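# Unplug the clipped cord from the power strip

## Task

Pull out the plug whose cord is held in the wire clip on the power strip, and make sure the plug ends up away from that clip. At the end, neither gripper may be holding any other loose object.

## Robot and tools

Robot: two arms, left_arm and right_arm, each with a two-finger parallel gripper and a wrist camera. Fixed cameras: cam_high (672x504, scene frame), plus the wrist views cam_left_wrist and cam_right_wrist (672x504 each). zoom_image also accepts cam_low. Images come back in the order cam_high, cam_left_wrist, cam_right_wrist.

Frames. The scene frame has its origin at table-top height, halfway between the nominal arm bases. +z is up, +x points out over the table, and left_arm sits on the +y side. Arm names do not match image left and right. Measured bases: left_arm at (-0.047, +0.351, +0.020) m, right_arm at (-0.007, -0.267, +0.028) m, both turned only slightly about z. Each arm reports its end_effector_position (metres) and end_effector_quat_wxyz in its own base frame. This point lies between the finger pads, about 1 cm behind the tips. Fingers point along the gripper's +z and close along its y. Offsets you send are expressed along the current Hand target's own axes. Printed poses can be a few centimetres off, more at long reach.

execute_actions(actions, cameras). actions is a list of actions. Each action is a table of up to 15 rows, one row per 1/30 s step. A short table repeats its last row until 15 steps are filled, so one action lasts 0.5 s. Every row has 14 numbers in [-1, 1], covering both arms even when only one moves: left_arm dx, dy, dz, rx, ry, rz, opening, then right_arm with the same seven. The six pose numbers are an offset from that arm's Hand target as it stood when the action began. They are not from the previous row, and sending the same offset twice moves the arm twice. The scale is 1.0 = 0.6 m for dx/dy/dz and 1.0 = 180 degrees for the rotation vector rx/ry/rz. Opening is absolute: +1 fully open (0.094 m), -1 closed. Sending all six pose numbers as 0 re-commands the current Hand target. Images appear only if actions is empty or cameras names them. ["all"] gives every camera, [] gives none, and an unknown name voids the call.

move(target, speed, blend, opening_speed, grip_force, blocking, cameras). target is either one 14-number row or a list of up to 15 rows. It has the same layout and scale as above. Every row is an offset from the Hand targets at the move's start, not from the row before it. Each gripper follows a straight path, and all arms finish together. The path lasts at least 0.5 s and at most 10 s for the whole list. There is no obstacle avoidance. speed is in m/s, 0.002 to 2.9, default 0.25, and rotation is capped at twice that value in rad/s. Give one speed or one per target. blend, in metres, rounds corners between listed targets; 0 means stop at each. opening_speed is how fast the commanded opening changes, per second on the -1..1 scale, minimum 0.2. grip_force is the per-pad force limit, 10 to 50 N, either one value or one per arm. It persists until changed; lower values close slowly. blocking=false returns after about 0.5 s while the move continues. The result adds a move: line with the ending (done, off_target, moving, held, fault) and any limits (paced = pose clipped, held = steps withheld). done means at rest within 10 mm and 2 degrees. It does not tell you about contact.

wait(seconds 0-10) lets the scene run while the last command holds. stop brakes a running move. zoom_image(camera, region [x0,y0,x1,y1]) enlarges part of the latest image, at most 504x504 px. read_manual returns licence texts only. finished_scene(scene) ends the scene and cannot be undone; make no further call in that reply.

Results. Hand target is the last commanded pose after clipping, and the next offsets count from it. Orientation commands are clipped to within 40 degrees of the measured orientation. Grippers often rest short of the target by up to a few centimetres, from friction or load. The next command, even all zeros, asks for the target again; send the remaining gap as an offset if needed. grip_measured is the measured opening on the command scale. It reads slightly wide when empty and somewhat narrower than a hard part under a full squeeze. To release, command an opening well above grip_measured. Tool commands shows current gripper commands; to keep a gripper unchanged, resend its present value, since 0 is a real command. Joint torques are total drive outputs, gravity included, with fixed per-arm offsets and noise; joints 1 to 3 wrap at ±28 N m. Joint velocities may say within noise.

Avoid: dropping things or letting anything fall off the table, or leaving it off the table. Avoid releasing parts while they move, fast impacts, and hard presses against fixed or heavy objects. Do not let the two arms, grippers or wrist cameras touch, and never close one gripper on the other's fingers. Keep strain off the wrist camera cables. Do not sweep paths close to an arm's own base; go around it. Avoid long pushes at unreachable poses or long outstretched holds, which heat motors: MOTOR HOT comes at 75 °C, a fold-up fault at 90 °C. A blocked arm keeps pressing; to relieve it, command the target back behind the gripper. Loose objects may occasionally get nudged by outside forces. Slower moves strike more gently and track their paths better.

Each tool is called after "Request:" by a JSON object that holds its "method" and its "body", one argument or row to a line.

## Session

Request:
{"method": "execute_actions", "body": {
  "actions": []
}}

Request:
{"method": "zoom_image", "body": {
  "camera": "cam_high",
  "region": [380, 150, 640, 360]
}}

Scene clock: 0.00 s.
left_arm: end_effector_position=(+0.4065, +0.0427, +0.1067) grip_measured=+1.000 end_effector_quat_wxyz=(+0.609, -0.069, +0.790, +0.024) | right_arm: end_effector_position=(+0.3973, -0.0021, +0.1168) grip_measured=+1.000 end_effector_quat_wxyz=(+0.617, +0.031, +0.785, -0.043)
Joint positions: left_arm=[0.083 1.603 0.371 0.97 -0.042 -0.058 0.094] | right_arm=[0.072 1.536 0.335 0.96 0.177 0.013 0.094]
Joint velocities: within noise
Joint torques (N m): no reading
Heat: left arm: 44 °C; right arm: 36 °C.
Hand target: left_arm +0.4071, +0.0427, +0.1077; +0.609, -0.069, +0.790, +0.024 | right_arm +0.3990, -0.0022, +0.1214; +0.622, +0.032, +0.781, -0.043
Tool commands: left_gripper/opening=+1.0 right_gripper/opening=+1.0

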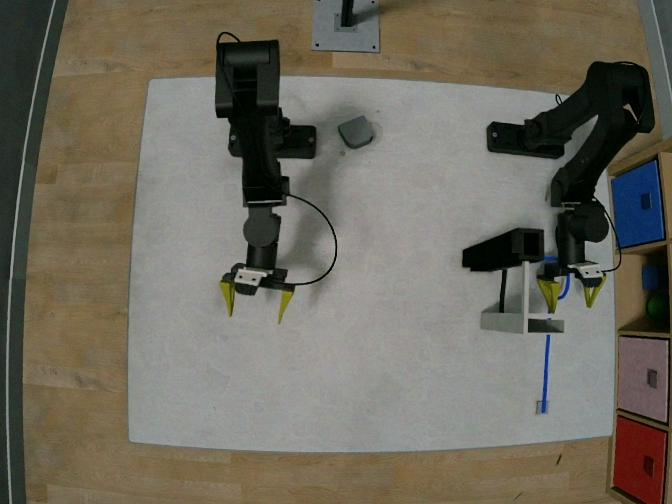

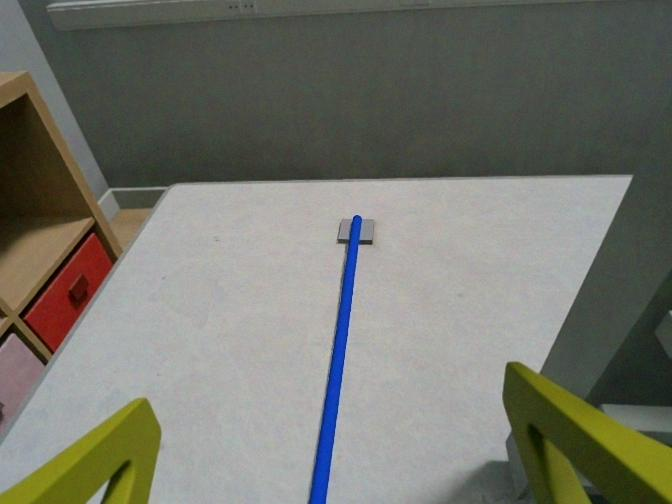

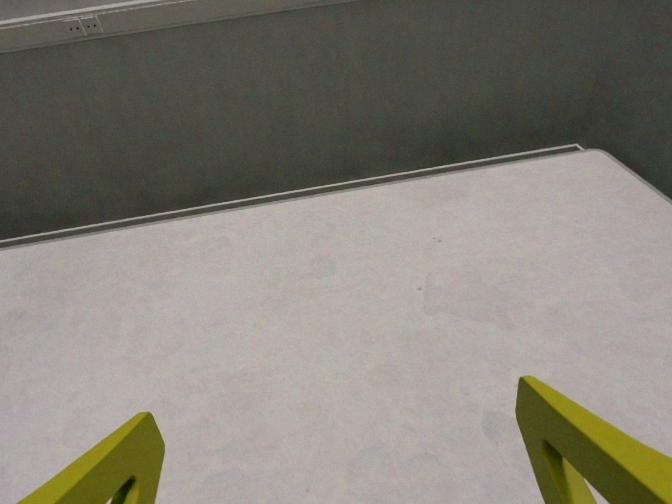

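Scaled by 1.938 from the camera's 672x504 image, which has a finer 960x720 frame.

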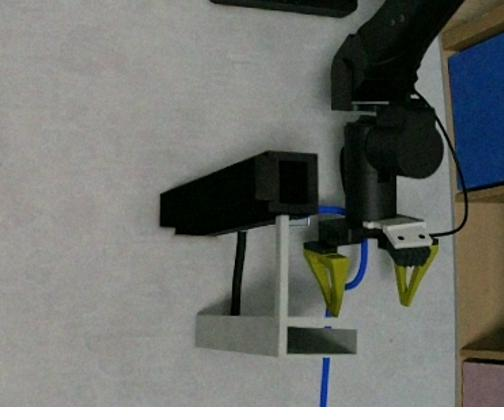

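Request:
{"method": "move", "body": {
  "target": [
    [-0.2918,0.0242,-0.1542,0,0,0,1,0,0,0,0,0,0,1],
    [-0.1627,-0.0278,-0.1775,0.4711,0.1172,0.2574,1,0,0,0,0,0,0,1]
  ],
  "speed": 0.35,
  "blend": [0.03,0],
  "cameras": ["all"]
}}

Scene clock: 10.40 s.
left_arm: end_effector_position=(+0.3293, +0.0230, +0.2267) grip_measured=+1.000 end_effector_quat_wxyz=(+0.359, +0.590, +0.701, -0.178) | right_arm: end_effector_position=(+0.3973, -0.0021, +0.1168) grip_measured=+1.000 end_effector_quat_wxyz=(+0.617, +0.031, +0.785, -0.043)
Joint positions: left_arm=[0.478 1.754 1.677 -1.565 0.822 1.908 0.094] | right_arm=[0.072 1.536 0.335 0.96 0.177 0.013 0.094]
Joint torques (N m): left_arm=[-0.64 -7.3 9.55 -0.2 0.54 0.11] | right_arm=[0.05 -3.63 5.35 1.56 0.07 -0.01]
Heat: left arm: 46 °C; right arm: 37 °C.
Hand target: left_arm +0.3317, +0.0211, +0.2302; +0.304, +0.629, +0.653, -0.293 | right_arm +0.3990, -0.0022, +0.1214; +0.622, +0.032, +0.781, -0.043
Off the commanded pose: left_arm 0.005 m, 16 deg | right_arm 0.005 m, 1 deg.
joint sent to its limit (left arm) — joint 4 (wrist pitch), lower limit. The joint targets are off in orientation, not in position.
move: off_target (left_arm)

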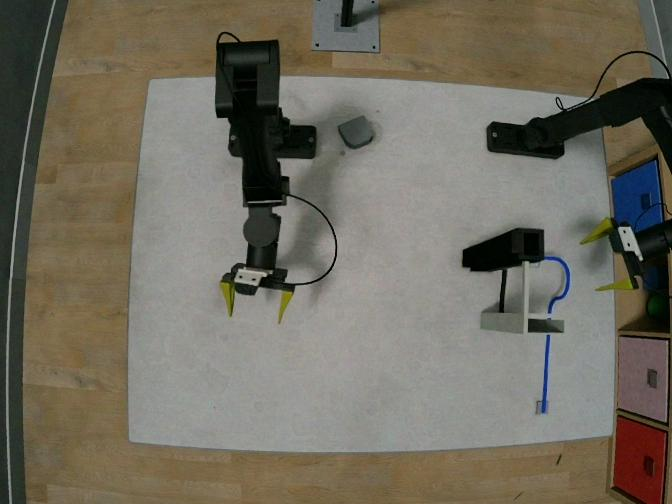

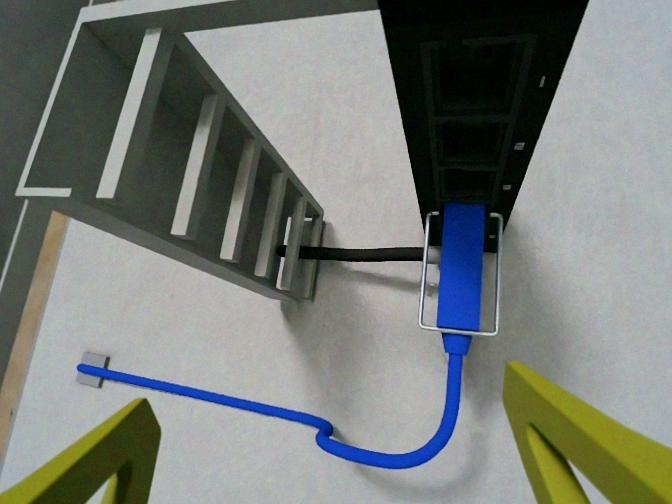

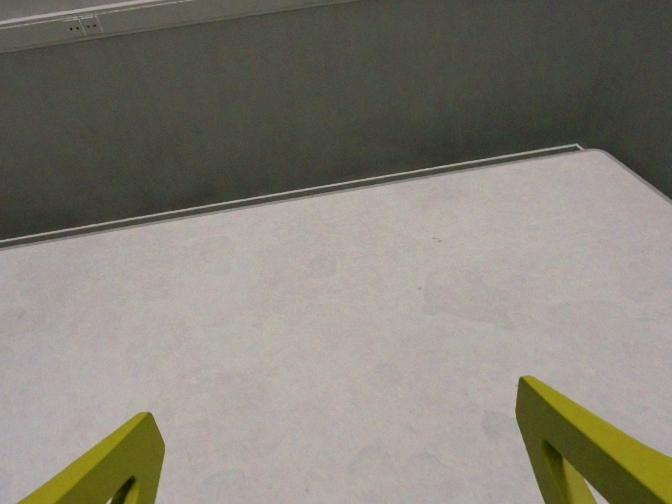

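Request:
{"method": "zoom_image", "body": {
  "camera": "cam_left_wrist",
  "region": [380, 150, 560, 370]
}}

Scaled by 2.291 from the camera's 672x504 image, which has a finer 960x720 frame.

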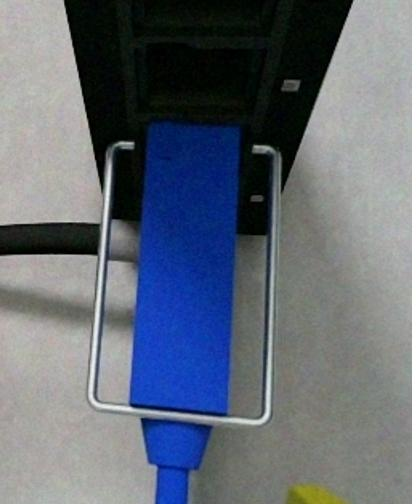

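Request:
{"method": "move", "body": {
  "target": [0.196,-0.1107,0.182,-0.0839,-0.0831,-0.0535,-1,0,0,0,0,0,0,1],
  "speed": 0.25,
  "cameras": ["cam_left_wrist","cam_high"]
}}

Request:
{"method": "zoom_image", "body": {
  "camera": "cam_left_wrist",
  "region": [200, 150, 600, 450]
}}

Scene clock: 38.63 s.
left_arm: end_effector_position=(+0.2654, +0.0109, +0.0725) grip_measured=-0.985 end_effector_quat_wxyz=(+0.419, +0.479, +0.715, -0.288) | right_arm: end_effector_position=(+0.3973, -0.0021, +0.1168) grip_measured=+1.000 end_effector_quat_wxyz=(+0.617, +0.031, +0.785, -0.043)
Joint positions: left_arm=[0.647 1.836 0.954 -1.14 1.006 2.08 0.001] | right_arm=[0.072 1.536 0.335 0.96 0.177 0.013 0.094]
Joint torques (N m): left_arm=[0.59 -6.54 4.52 -0.47 0.73 0.09] | right_arm=[0.05 -3.63 5.34 1.56 0.08 0]
Heat: left arm: 46 °C; right arm: 37 °C.
Hand target: left_arm +0.2654, +0.0105, +0.0699; +0.440, +0.483, +0.691, -0.309 | right_arm +0.3990, -0.0022, +0.1214; +0.622, +0.032, +0.781, -0.043
Off the commanded pose: left_arm 0.003 m, 4 deg | right_arm 0.005 m, 1 deg.
joint sent to its limit (left arm) — joint 6 (wrist roll), upper limit. The joint targets are off in orientation, not in position.
move: off_target (left_arm)
Images, in order (width x height): cam_high 672x504, cam_left_wrist 672x504.

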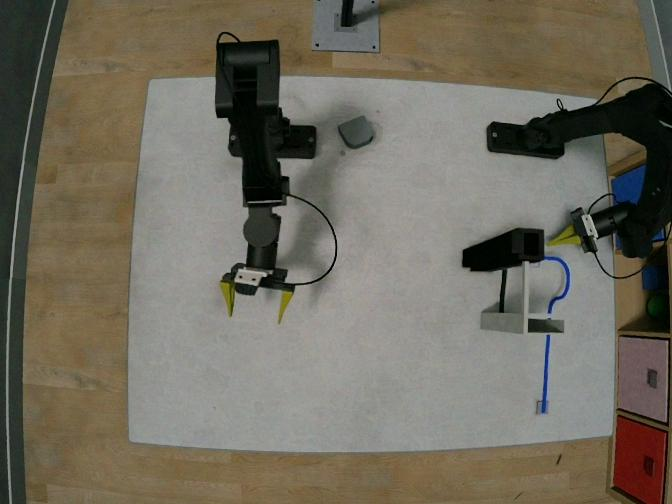

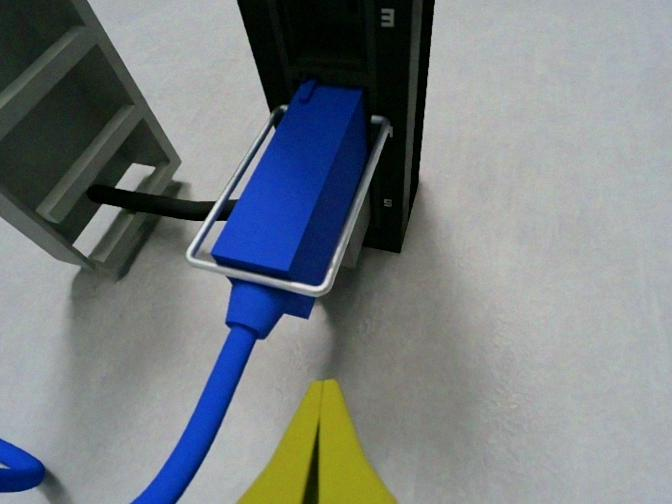

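Scaled by 1.260 from the camera's 672x504 image, which has a finer 960x720 frame.

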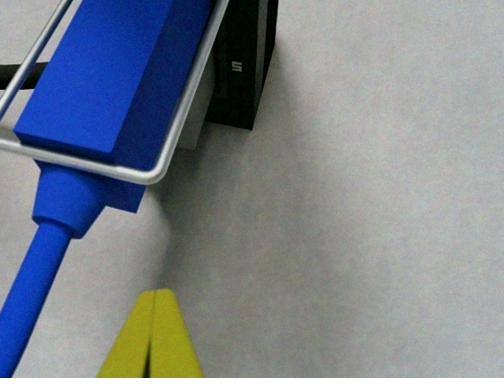

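Request:
{"method": "move", "body": {
  "target": [
    [0.0163,-0.0037,0.0042,0,0,0,-1,0,0,0,0,0,0,1],
    [-0.0133,-0.0038,0.0677,0,0,0,-1,0,0,0,0,0,0,1]
  ],
  "speed": 0.07,
  "cameras": ["cam_left_wrist"]
}}

Request:
{"method": "zoom_image", "body": {
  "camera": "cam_left_wrist",
  "region": [150, 200, 500, 462]
}}

Scene clock: 46.63 s.
left_arm: end_effector_position=(+0.2777, -0.0223, +0.0587) grip_measured=-0.985 end_effector_quat_wxyz=(+0.432, +0.492, +0.694, -0.300) | right_arm: end_effector_position=(+0.3973, -0.0021, +0.1168) grip_measured=+1.000 end_effector_quat_wxyz=(+0.617, +0.031, +0.785, -0.043)
Joint positions: left_arm=[0.523 1.847 0.882 -0.941 1.078 1.958 0.001] | right_arm=[0.072 1.536 0.335 0.96 0.177 0.013 0.094]
Joint torques (N m): left_arm=[-0.77 -7.88 4.05 -0.27 0.87 -0.09] | right_arm=[0.05 -3.63 5.34 1.57 0.08 0]
Heat: left arm: 45 °C; right arm: 37 °C.
Hand target: left_arm +0.2770, -0.0281, +0.0601; +0.440, +0.483, +0.691, -0.309 | right_arm +0.3990, -0.0022, +0.1214; +0.622, +0.032, +0.781, -0.043
Off the commanded pose: left_arm 0.006 m, 2 deg | right_arm 0.005 m, 1 deg.
move: done
Images, in order (width x height): cam_left_wrist 672x504.

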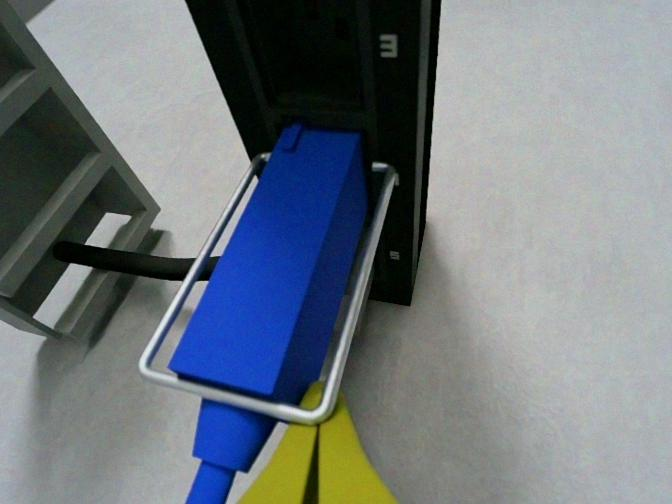

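Scaled by 1.440 from the camera's 672x504 image, which has a finer 960x720 frame.

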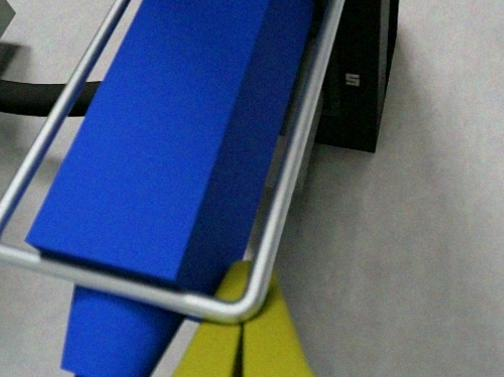

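Request:
{"method": "move", "body": {
  "target": [-0.0775,-0.004,-0.031,0,0,0,-1,0,0,0,0,0,0,1],
  "speed": 0.06,
  "cameras": ["cam_left_wrist"]
}}

Scene clock: 49.03 s.
left_arm: end_effector_position=(+0.2695, -0.0297, +0.0952) grip_measured=-0.985 end_effector_quat_wxyz=(+0.425, +0.483, +0.699, -0.313) | right_arm: end_effector_position=(+0.3973, -0.0021, +0.1168) grip_measured=+1.000 end_effector_quat_wxyz=(+0.617, +0.031, +0.785, -0.043)
Joint positions: left_arm=[0.512 1.734 0.914 -1.102 1.08 1.933 0.001] | right_arm=[0.072 1.536 0.335 0.96 0.177 0.013 0.094]
Joint torques (N m): left_arm=[-0.72 -9.72 7.99 -0.59 0.9 -0.08] | right_arm=[0.06 -3.62 5.33 1.57 0.08 -0.01]
Heat: left arm: 45 °C; right arm: 37 °C.
Hand target: left_arm +0.2758, -0.0314, +0.1101; +0.440, +0.483, +0.691, -0.309 | right_arm +0.3990, -0.0022, +0.1214; +0.622, +0.032, +0.781, -0.043
Off the commanded pose: left_arm 0.016 m, 2 deg | right_arm 0.005 m, 1 deg.
move: off_target (left_arm)
Images, in order (width x height): cam_left_wrist 672x504.

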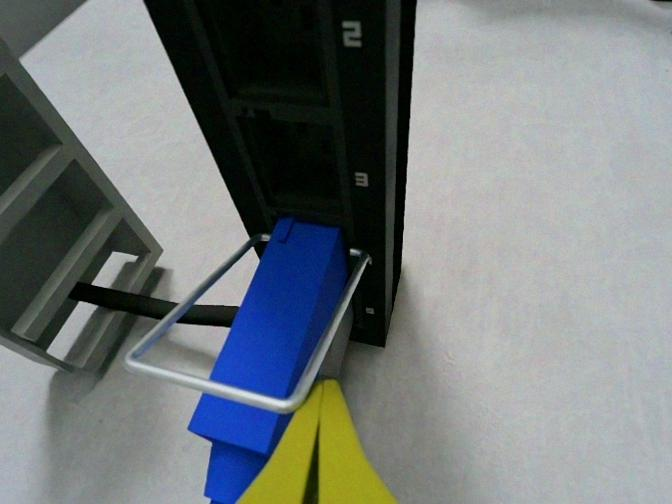

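Request:
{"method": "move", "body": {
  "target": [
    [0.0,0.0125,0,0,0,0,-1,0,0,0,0,0,0,1],
    [-0.0625,0.009,-0.004,0,0,0,-1,0,0,0,0,0,0,1]
  ],
  "speed": 0.07,
  "blend": [0.005,0],
  "cameras": ["cam_left_wrist"]
}}

Scene clock: 51.00 s.
left_arm: end_effector_position=(+0.2814, -0.0392, +0.1290) grip_measured=-0.985 end_effector_quat_wxyz=(+0.425, +0.484, +0.699, -0.311) | right_arm: end_effector_position=(+0.3973, -0.0021, +0.1168) grip_measured=+1.000 end_effector_quat_wxyz=(+0.617, +0.031, +0.785, -0.043)
Joint positions: left_arm=[0.456 1.655 0.989 -1.145 1.093 1.813 0.001] | right_arm=[0.072 1.536 0.335 0.96 0.177 0.013 0.094]
Joint torques (N m): left_arm=[-0.69 -9.51 8.62 -0.44 0.93 -0.11] | right_arm=[0.06 -3.63 5.34 1.57 0.08 0]
Heat: left arm: 45 °C; right arm: 37 °C.
Hand target: left_arm +0.2856, -0.0423, +0.1451; +0.440, +0.483, +0.691, -0.309 | right_arm +0.3990, -0.0022, +0.1214; +0.622, +0.032, +0.781, -0.043
Off the commanded pose: left_arm 0.017 m, 2 deg | right_arm 0.005 m, 1 deg.
move: off_target (left_arm); blend cut to 0.0039 m at target 1
Images, in order (width x height): cam_left_wrist 672x504.

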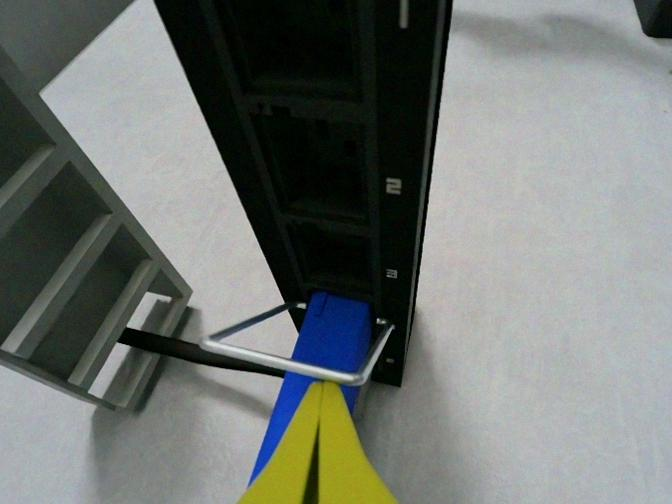

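Request:
{"method": "move", "body": {
  "target": [-0.038,-0.0172,0.0342,0,0,0,-1,0,0,0,0,0,0,1],
  "speed": 0.07,
  "cameras": ["cam_left_wrist"]
}}

Scene clock: 52.87 s.
left_arm: end_effector_position=(+0.2896, -0.0669, +0.1517) grip_measured=-0.985 end_effector_quat_wxyz=(+0.431, +0.484, +0.698, -0.305) | right_arm: end_effector_position=(+0.3973, -0.0021, +0.1168) grip_measured=+1.000 end_effector_quat_wxyz=(+0.617, +0.031, +0.785, -0.043)
Joint positions: left_arm=[0.344 1.533 0.967 -0.998 1.112 1.554 0.001] | right_arm=[0.072 1.536 0.335 0.96 0.177 0.013 0.094]
Joint torques (N m): left_arm=[-0.66 -8.95 5.5 0.2 0.87 -0.11] | right_arm=[0.05 -3.63 5.34 1.57 0.08 0]
Heat: left arm: 45 °C; right arm: 37 °C.
Hand target: left_arm +0.2855, -0.0724, +0.1571; +0.440, +0.483, +0.691, -0.309 | right_arm +0.3990, -0.0022, +0.1214; +0.622, +0.032, +0.781, -0.043
Off the commanded pose: left_arm 0.009 m, 1 deg | right_arm 0.005 m, 1 deg.
move: done
Images, in order (width x height): cam_left_wrist 672x504.

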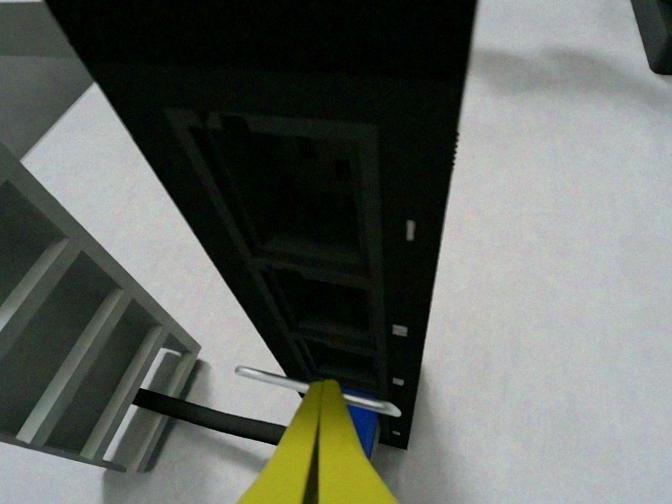

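Request:
{"method": "move", "body": {
  "target": [
    [0.0615,0.0255,-0.132,0,0,0,0,0,0,0,0,0,0,1],
    [0.0722,0.0525,-0.0477,0.0774,0.1107,0.055,0,0,0,0,0,0,0,1]
  ],
  "speed": 0.2,
  "blend": [0.03,0],
  "cameras": ["cam_left_wrist"]
}}

Scene clock: 57.70 s.
left_arm: end_effector_position=(+0.2918, -0.0211, +0.1304) grip_measured=-0.002 end_effector_quat_wxyz=(+0.275, +0.637, +0.670, -0.265) | right_arm: end_effector_position=(+0.3973, -0.0021, +0.1168) grip_measured=+1.000 end_effector_quat_wxyz=(+0.617, +0.031, +0.785, -0.043)
Joint positions: left_arm=[0.351 1.795 1.353 -1.421 0.737 1.986 0.047] | right_arm=[0.072 1.536 0.335 0.96 0.177 0.013 0.094]
Joint torques (N m): left_arm=[-0.29 -6.8 9.07 -0.29 0.49 -0.08] | right_arm=[0.05 -3.62 5.33 1.57 0.08 -0.01]
Heat: left arm: 45 °C; right arm: 37 °C.
Hand target: left_arm +0.3000, -0.0201, +0.1298; +0.278, +0.636, +0.670, -0.263 | right_arm +0.3990, -0.0022, +0.1214; +0.622, +0.032, +0.781, -0.043
Off the commanded pose: left_arm 0.008 m, 0 deg | right_arm 0.005 m, 1 deg.
move: done
Images, in order (width x height): cam_left_wrist 672x504.

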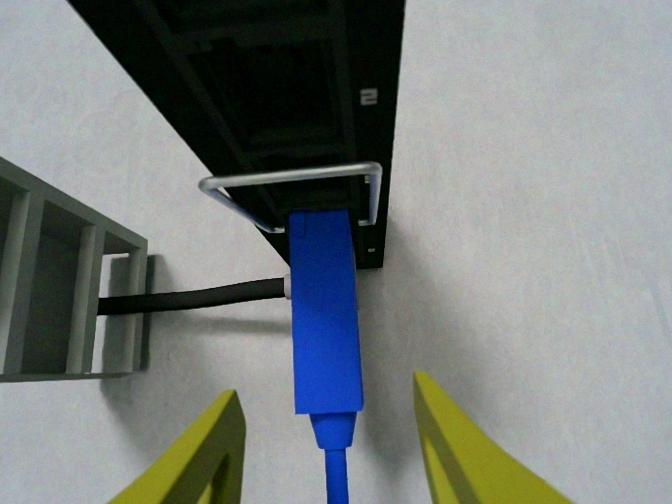

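Request:
{"method": "move", "body": {
  "target": [0.0447,0.001,0.106,0,0,0,0,0,0,0,0,0,0,1],
  "speed": 0.12,
  "cameras": ["cam_left_wrist"]
}}

Scene clock: 61.77 s.
left_arm: end_effector_position=(+0.3050, -0.0403, +0.0717) grip_measured=-0.002 end_effector_quat_wxyz=(+0.277, +0.645, +0.668, -0.246) | right_arm: end_effector_position=(+0.3973, -0.0021, +0.1168) grip_measured=+1.000 end_effector_quat_wxyz=(+0.617, +0.031, +0.785, -0.043)
Joint positions: left_arm=[0.272 1.836 1.18 -1.097 0.741 1.878 0.047] | right_arm=[0.072 1.536 0.335 0.96 0.177 0.013 0.094]
Joint torques (N m): left_arm=[-0.46 -7.5 5.23 -0.11 0.68 -0.11] | right_arm=[0.05 -3.63 5.33 1.57 0.08 0]
Heat: left arm: 46 °C; right arm: 37 °C.
Hand target: left_arm +0.3021, -0.0460, +0.0660; +0.278, +0.636, +0.670, -0.263 | right_arm +0.3990, -0.0022, +0.1214; +0.622, +0.032, +0.781, -0.043
Off the commanded pose: left_arm 0.009 m, 2 deg | right_arm 0.005 m, 1 deg.
move: done
Images, in order (width x height): cam_left_wrist 672x504.

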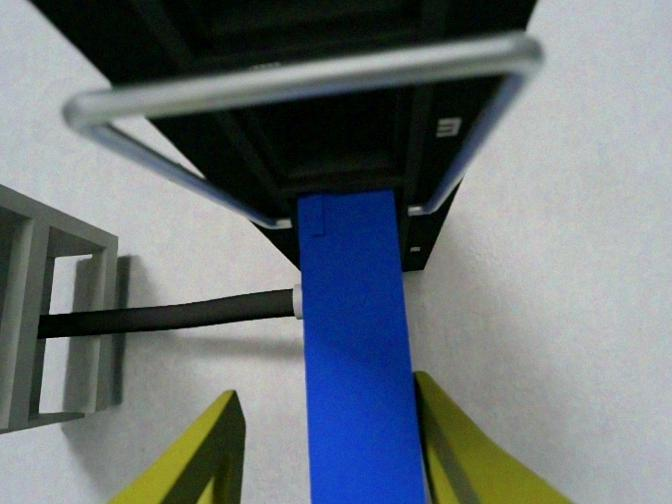

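Request:
{"method": "move", "body": {
  "target": [0,-0.0155,0,0,0,0,0,0,0,0,0,0,0,1],
  "speed": 0.08,
  "cameras": ["cam_left_wrist"]
}}

Scene clock: 63.13 s.
left_arm: end_effector_position=(+0.2946, -0.0433, +0.0644) grip_measured=-0.002 end_effector_quat_wxyz=(+0.269, +0.639, +0.672, -0.260) | right_arm: end_effector_position=(+0.3973, -0.0021, +0.1168) grip_measured=+1.000 end_effector_quat_wxyz=(+0.617, +0.031, +0.785, -0.043)
Joint positions: left_arm=[0.272 1.836 1.142 -1.093 0.742 1.878 0.047] | right_arm=[0.072 1.536 0.335 0.96 0.177 0.013 0.094]
Joint torques (N m): left_arm=[0.06 -9.96 4.98 -0.15 0.65 -0.01] | right_arm=[0.06 -3.62 5.33 1.57 0.08 0]
Heat: left arm: 45 °C; right arm: 37 °C.
Hand target: left_arm +0.2928, -0.0465, +0.0659; +0.278, +0.636, +0.670, -0.263 | right_arm +0.3990, -0.0022, +0.1214; +0.622, +0.032, +0.781, -0.043
Off the commanded pose: left_arm 0.004 m, 1 deg | right_arm 0.005 m, 1 deg.
move: done
Images, in order (width x height): cam_left_wrist 672x504.

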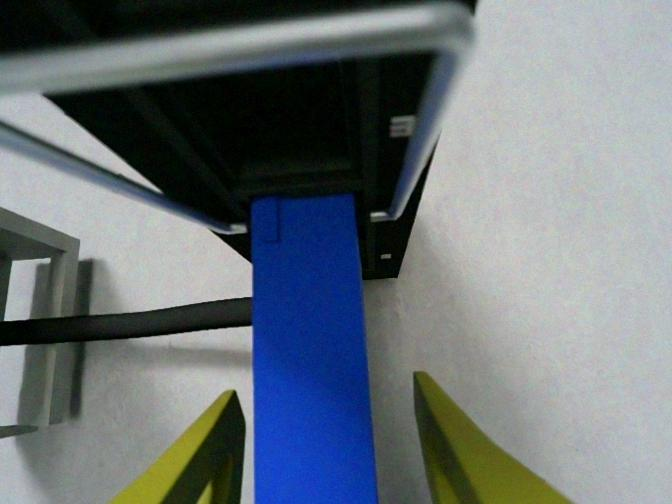

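Request:
{"method": "move", "body": {
  "target": [
    [0,0.005,0,0,0,0,-0.75,0,0,0,0,0,0,1],
    [0.131,0.014,-0.139,0,0,0,-0.75,0,0,0,0,0,0,1]
  ],
  "speed": 0.08,
  "opening_speed": 0.8,
  "cameras": ["cam_left_wrist","cam_high"]
}}

Scene clock: 68.67 s.
left_arm: end_effector_position=(+0.2952, +0.0670, +0.0677) grip_measured=-0.487 end_effector_quat_wxyz=(+0.249, +0.612, +0.717, -0.223) | right_arm: end_effector_position=(+0.3973, -0.0021, +0.1168) grip_measured=+1.000 end_effector_quat_wxyz=(+0.617, +0.031, +0.785, -0.043)
Joint positions: left_arm=[0.567 1.958 1.357 -1.299 0.609 2.085 0.024] | right_arm=[0.072 1.536 0.335 0.96 0.177 0.013 0.094]
Joint torques (N m): left_arm=[0.65 -8.21 8.87 -0.8 0.43 0.04] | right_arm=[0.06 -3.63 5.33 1.56 0.07 0]
Heat: left arm: 46 °C; right arm: 37 °C.
Hand target: left_arm +0.2951, +0.0683, +0.0693; +0.278, +0.636, +0.670, -0.263 | right_arm +0.3990, -0.0022, +0.1214; +0.622, +0.032, +0.781, -0.043
Off the commanded pose: left_arm 0.002 m, 8 deg | right_arm 0.005 m, 1 deg.
joint sent to its limit (left arm) — joint 6 (wrist roll), upper limit. The joint targets are off in orientation, not in position.
move: off_target (left_arm)
Images, in order (width x height): cam_high 672x504, cam_left_wrist 672x504.

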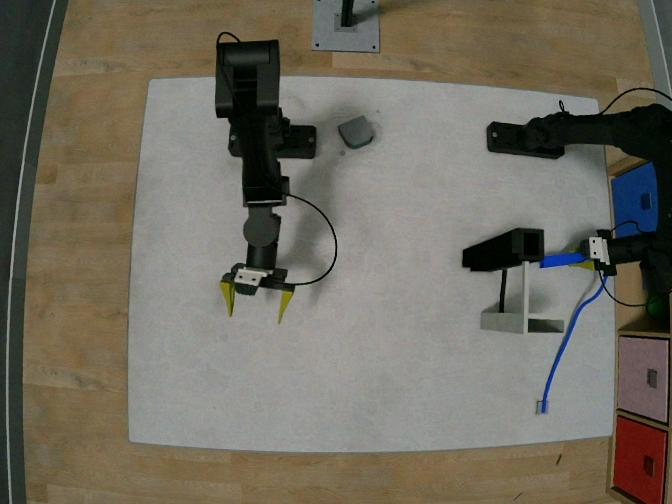

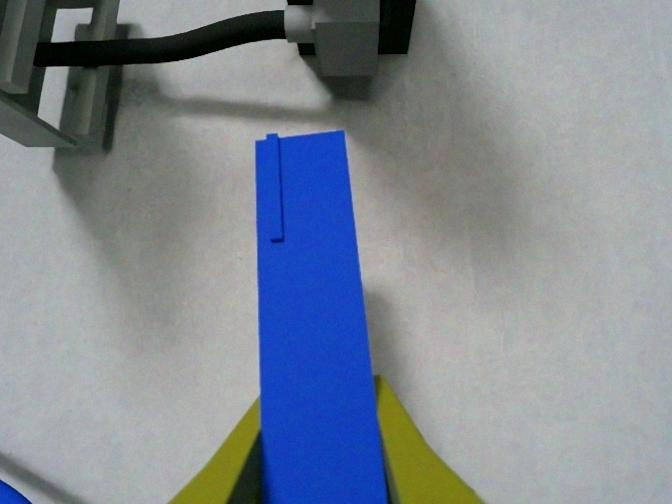

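Request:
{"method": "move", "body": {
  "target": [0.0613,0,0.073,0,0,0,-0.75,0,0,0,0,0,0,1],
  "speed": 0.12,
  "cameras": ["cam_left_wrist"]
}}

Scene clock: 70.90 s.
left_arm: end_effector_position=(+0.2992, +0.0697, +0.0182) grip_measured=-0.487 end_effector_quat_wxyz=(+0.248, +0.612, +0.717, -0.223) | right_arm: end_effector_position=(+0.3973, -0.0021, +0.1168) grip_measured=+1.000 end_effector_quat_wxyz=(+0.617, +0.031, +0.785, -0.043)
Joint positions: left_arm=[0.567 2.056 1.285 -1.13 0.608 2.085 0.024] | right_arm=[0.072 1.536 0.335 0.96 0.177 0.013 0.094]
Joint torques (N m): left_arm=[-0.38 -9.05 4.81 -0.47 0.52 0.04] | right_arm=[0.06 -3.62 5.34 1.56 0.07 -0.01]
Heat: left arm: 45 °C; right arm: 37 °C.
Hand target: left_arm +0.2954, +0.0633, +0.0123; +0.278, +0.636, +0.670, -0.263 | right_arm +0.3990, -0.0022, +0.1214; +0.622, +0.032, +0.781, -0.043
Off the commanded pose: left_arm 0.009 m, 8 deg | right_arm 0.005 m, 1 deg.
joint sent to its limit (left arm) — joint 6 (wrist roll), upper limit. The joint targets are off in orientation, not in position.
move: off_target (left_arm)
Images, in order (width x height): cam_left_wrist 672x504.

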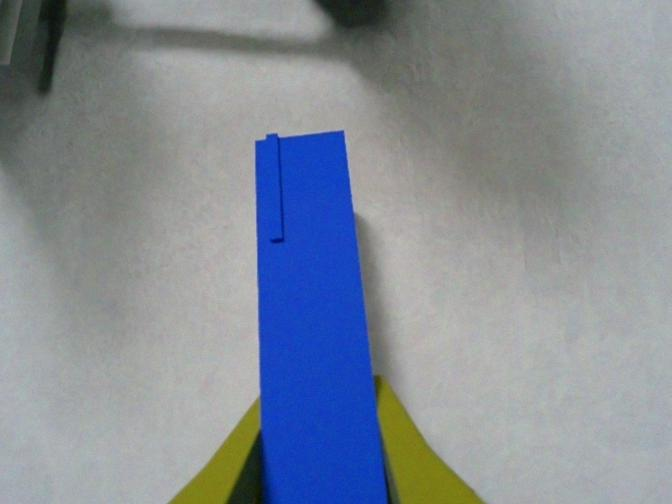

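Request:
{"method": "move", "body": {
  "target": [0.023,0,0.023,0,0,0,-0.75,0,0,0,0,0,0,1],
  "speed": 0.05,
  "cameras": ["cam_left_wrist"]
}}

Scene clock: 72.80 s.
left_arm: end_effector_position=(+0.2998, +0.0689, +0.0067) grip_measured=-0.487 end_effector_quat_wxyz=(+0.251, +0.611, +0.716, -0.225) | right_arm: end_effector_position=(+0.3973, -0.0021, +0.1168) grip_measured=+1.000 end_effector_quat_wxyz=(+0.617, +0.031, +0.785, -0.043)
Joint positions: left_arm=[0.567 2.081 1.269 -1.09 0.614 2.085 0.024] | right_arm=[0.072 1.536 0.335 0.96 0.177 0.013 0.094]
Joint torques (N m): left_arm=[-0.4 -7.84 3.92 -0.2 0.44 0.04] | right_arm=[0.05 -3.62 5.34 1.56 0.08 0]
Heat: left arm: 45 °C; right arm: 37 °C.
Hand target: left_arm +0.2955, +0.0633, -0.0071; +0.278, +0.636, +0.670, -0.263 | right_arm +0.3990, -0.0022, +0.1214; +0.622, +0.032, +0.781, -0.043
Off the commanded pose: left_arm 0.016 m, 8 deg | right_arm 0.005 m, 1 deg.
joint sent to its limit (left arm) — joint 6 (wrist roll), upper limit. The joint targets are off in orientation, not in position.
move: off_target (left_arm)
Images, in order (width x height): cam_left_wrist 672x504.

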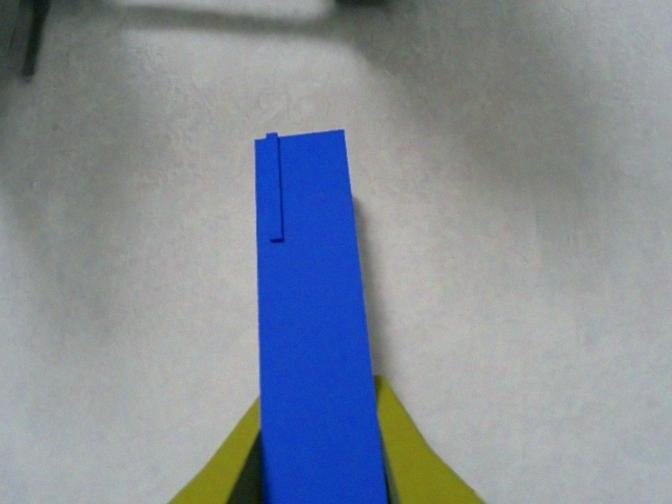

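Request:
{"method": "move", "body": {
  "target": [0.013,0,0.013,0,0,0,-0.75,0,0,0,0,0,0,1],
  "speed": 0.05,
  "cameras": ["cam_left_wrist"]
}}

Scene clock: 74.67 s.
left_arm: end_effector_position=(+0.2999, +0.0698, +0.0045) grip_measured=-0.487 end_effector_quat_wxyz=(+0.256, +0.606, +0.718, -0.226) | right_arm: end_effector_position=(+0.3973, -0.0021, +0.1168) grip_measured=+1.000 end_effector_quat_wxyz=(+0.617, +0.031, +0.785, -0.043)
Joint positions: left_arm=[0.575 2.089 1.265 -1.081 0.624 2.087 0.024] | right_arm=[0.072 1.536 0.335 0.96 0.177 0.013 0.094]
Joint torques (N m): left_arm=[-1.06 -6.58 3.12 0.05 0.33 0.03] | right_arm=[0.05 -3.63 5.33 1.57 0.07 -0.01]
Heat: left arm: 45 °C; right arm: 37 °C.
Hand target: left_arm +0.2954, +0.0634, -0.0182; +0.278, +0.636, +0.670, -0.263 | right_arm +0.3990, -0.0022, +0.1214; +0.622, +0.032, +0.781, -0.043
Off the commanded pose: left_arm 0.024 m, 8 deg | right_arm 0.005 m, 1 deg.
joint sent to its limit (left arm) — joint 6 (wrist roll), upper limit. The joint targets are off in orientation, not in position.
move: off_target (left_arm)
Images, in order (width x height): cam_left_wrist 672x504.

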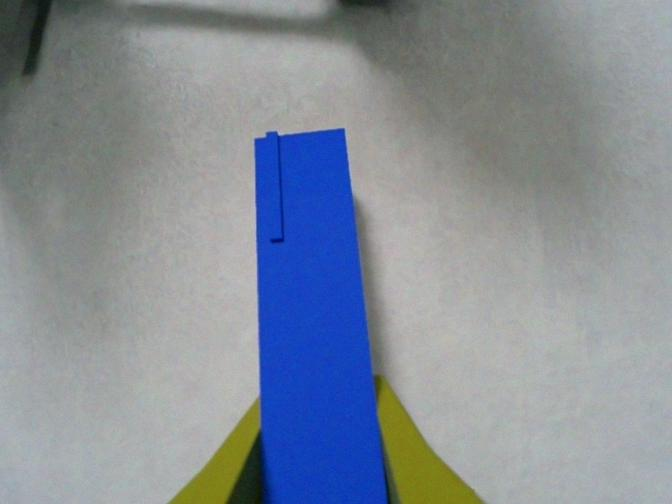

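Request:
{"method": "move", "body": {
  "target": [
    [-0.014,0,-0.014,0,0,0,-0.75,0,0,0,0,0,0,1],
    [-0.014,0,-0.014,0,0,0,-0.2,0,0,0,0,0,0,1],
    [-0.108,0,-0.155,0,0,0,-0.1,0,0,0,0,0,0,1]
  ],
  "speed": 0.12,
  "opening_speed": 0.8,
  "cameras": ["all"]
}}

Scene clock: 79.33 s.
left_arm: end_effector_position=(+0.2906, +0.0790, +0.0809) grip_measured=-0.102 end_effector_quat_wxyz=(+0.232, +0.594, +0.729, -0.248) | right_arm: end_effector_position=(+0.3973, -0.0021, +0.1168) grip_measured=+1.000 end_effector_quat_wxyz=(+0.617, +0.031, +0.785, -0.043)
Joint positions: left_arm=[0.599 1.998 1.457 -1.427 0.584 2.087 0.042] | right_arm=[0.072 1.536 0.335 0.96 0.177 0.013 0.094]
Joint torques (N m): left_arm=[0.59 -12.88 8.81 -0.74 0.39 0.03] | right_arm=[0.05 -3.63 5.34 1.56 0.08 -0.01]
Heat: left arm: 45 °C; right arm: 36 °C.
Hand target: left_arm +0.2943, +0.0833, +0.0934; +0.278, +0.636, +0.670, -0.263 | right_arm +0.3990, -0.0022, +0.1214; +0.622, +0.032, +0.781, -0.043
Off the commanded pose: left_arm 0.014 m, 10 deg | right_arm 0.005 m, 1 deg.
joint sent to its limit (left arm) — joint 6 (wrist roll), upper limit. The joint targets are off in orientation, not in position.
move: off_target (left_arm); target 2's new opening was sent with left_arm's hand 0.013 m and 8 deg from that target; target 3's new opening was sent with left_arm's hand 0.014 m and 10 deg from that target

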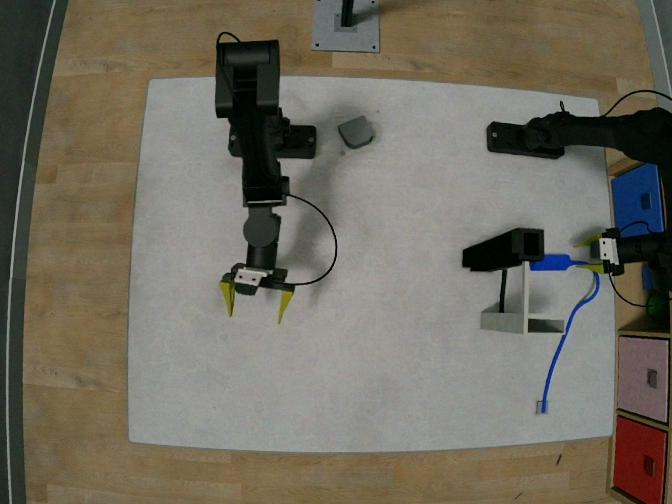

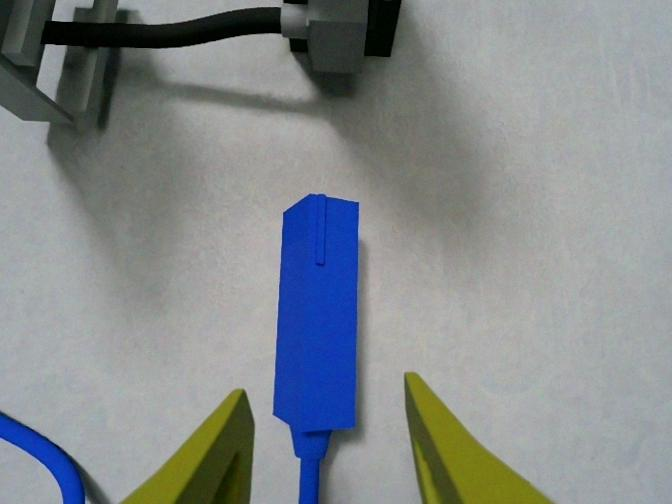

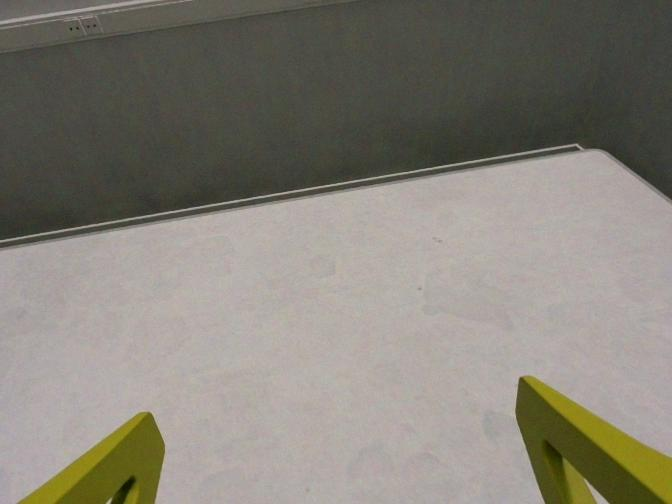

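Request:
{"method": "finished_scene", "body": {
  "scene": 2
}}

The scene is finished: the task was done.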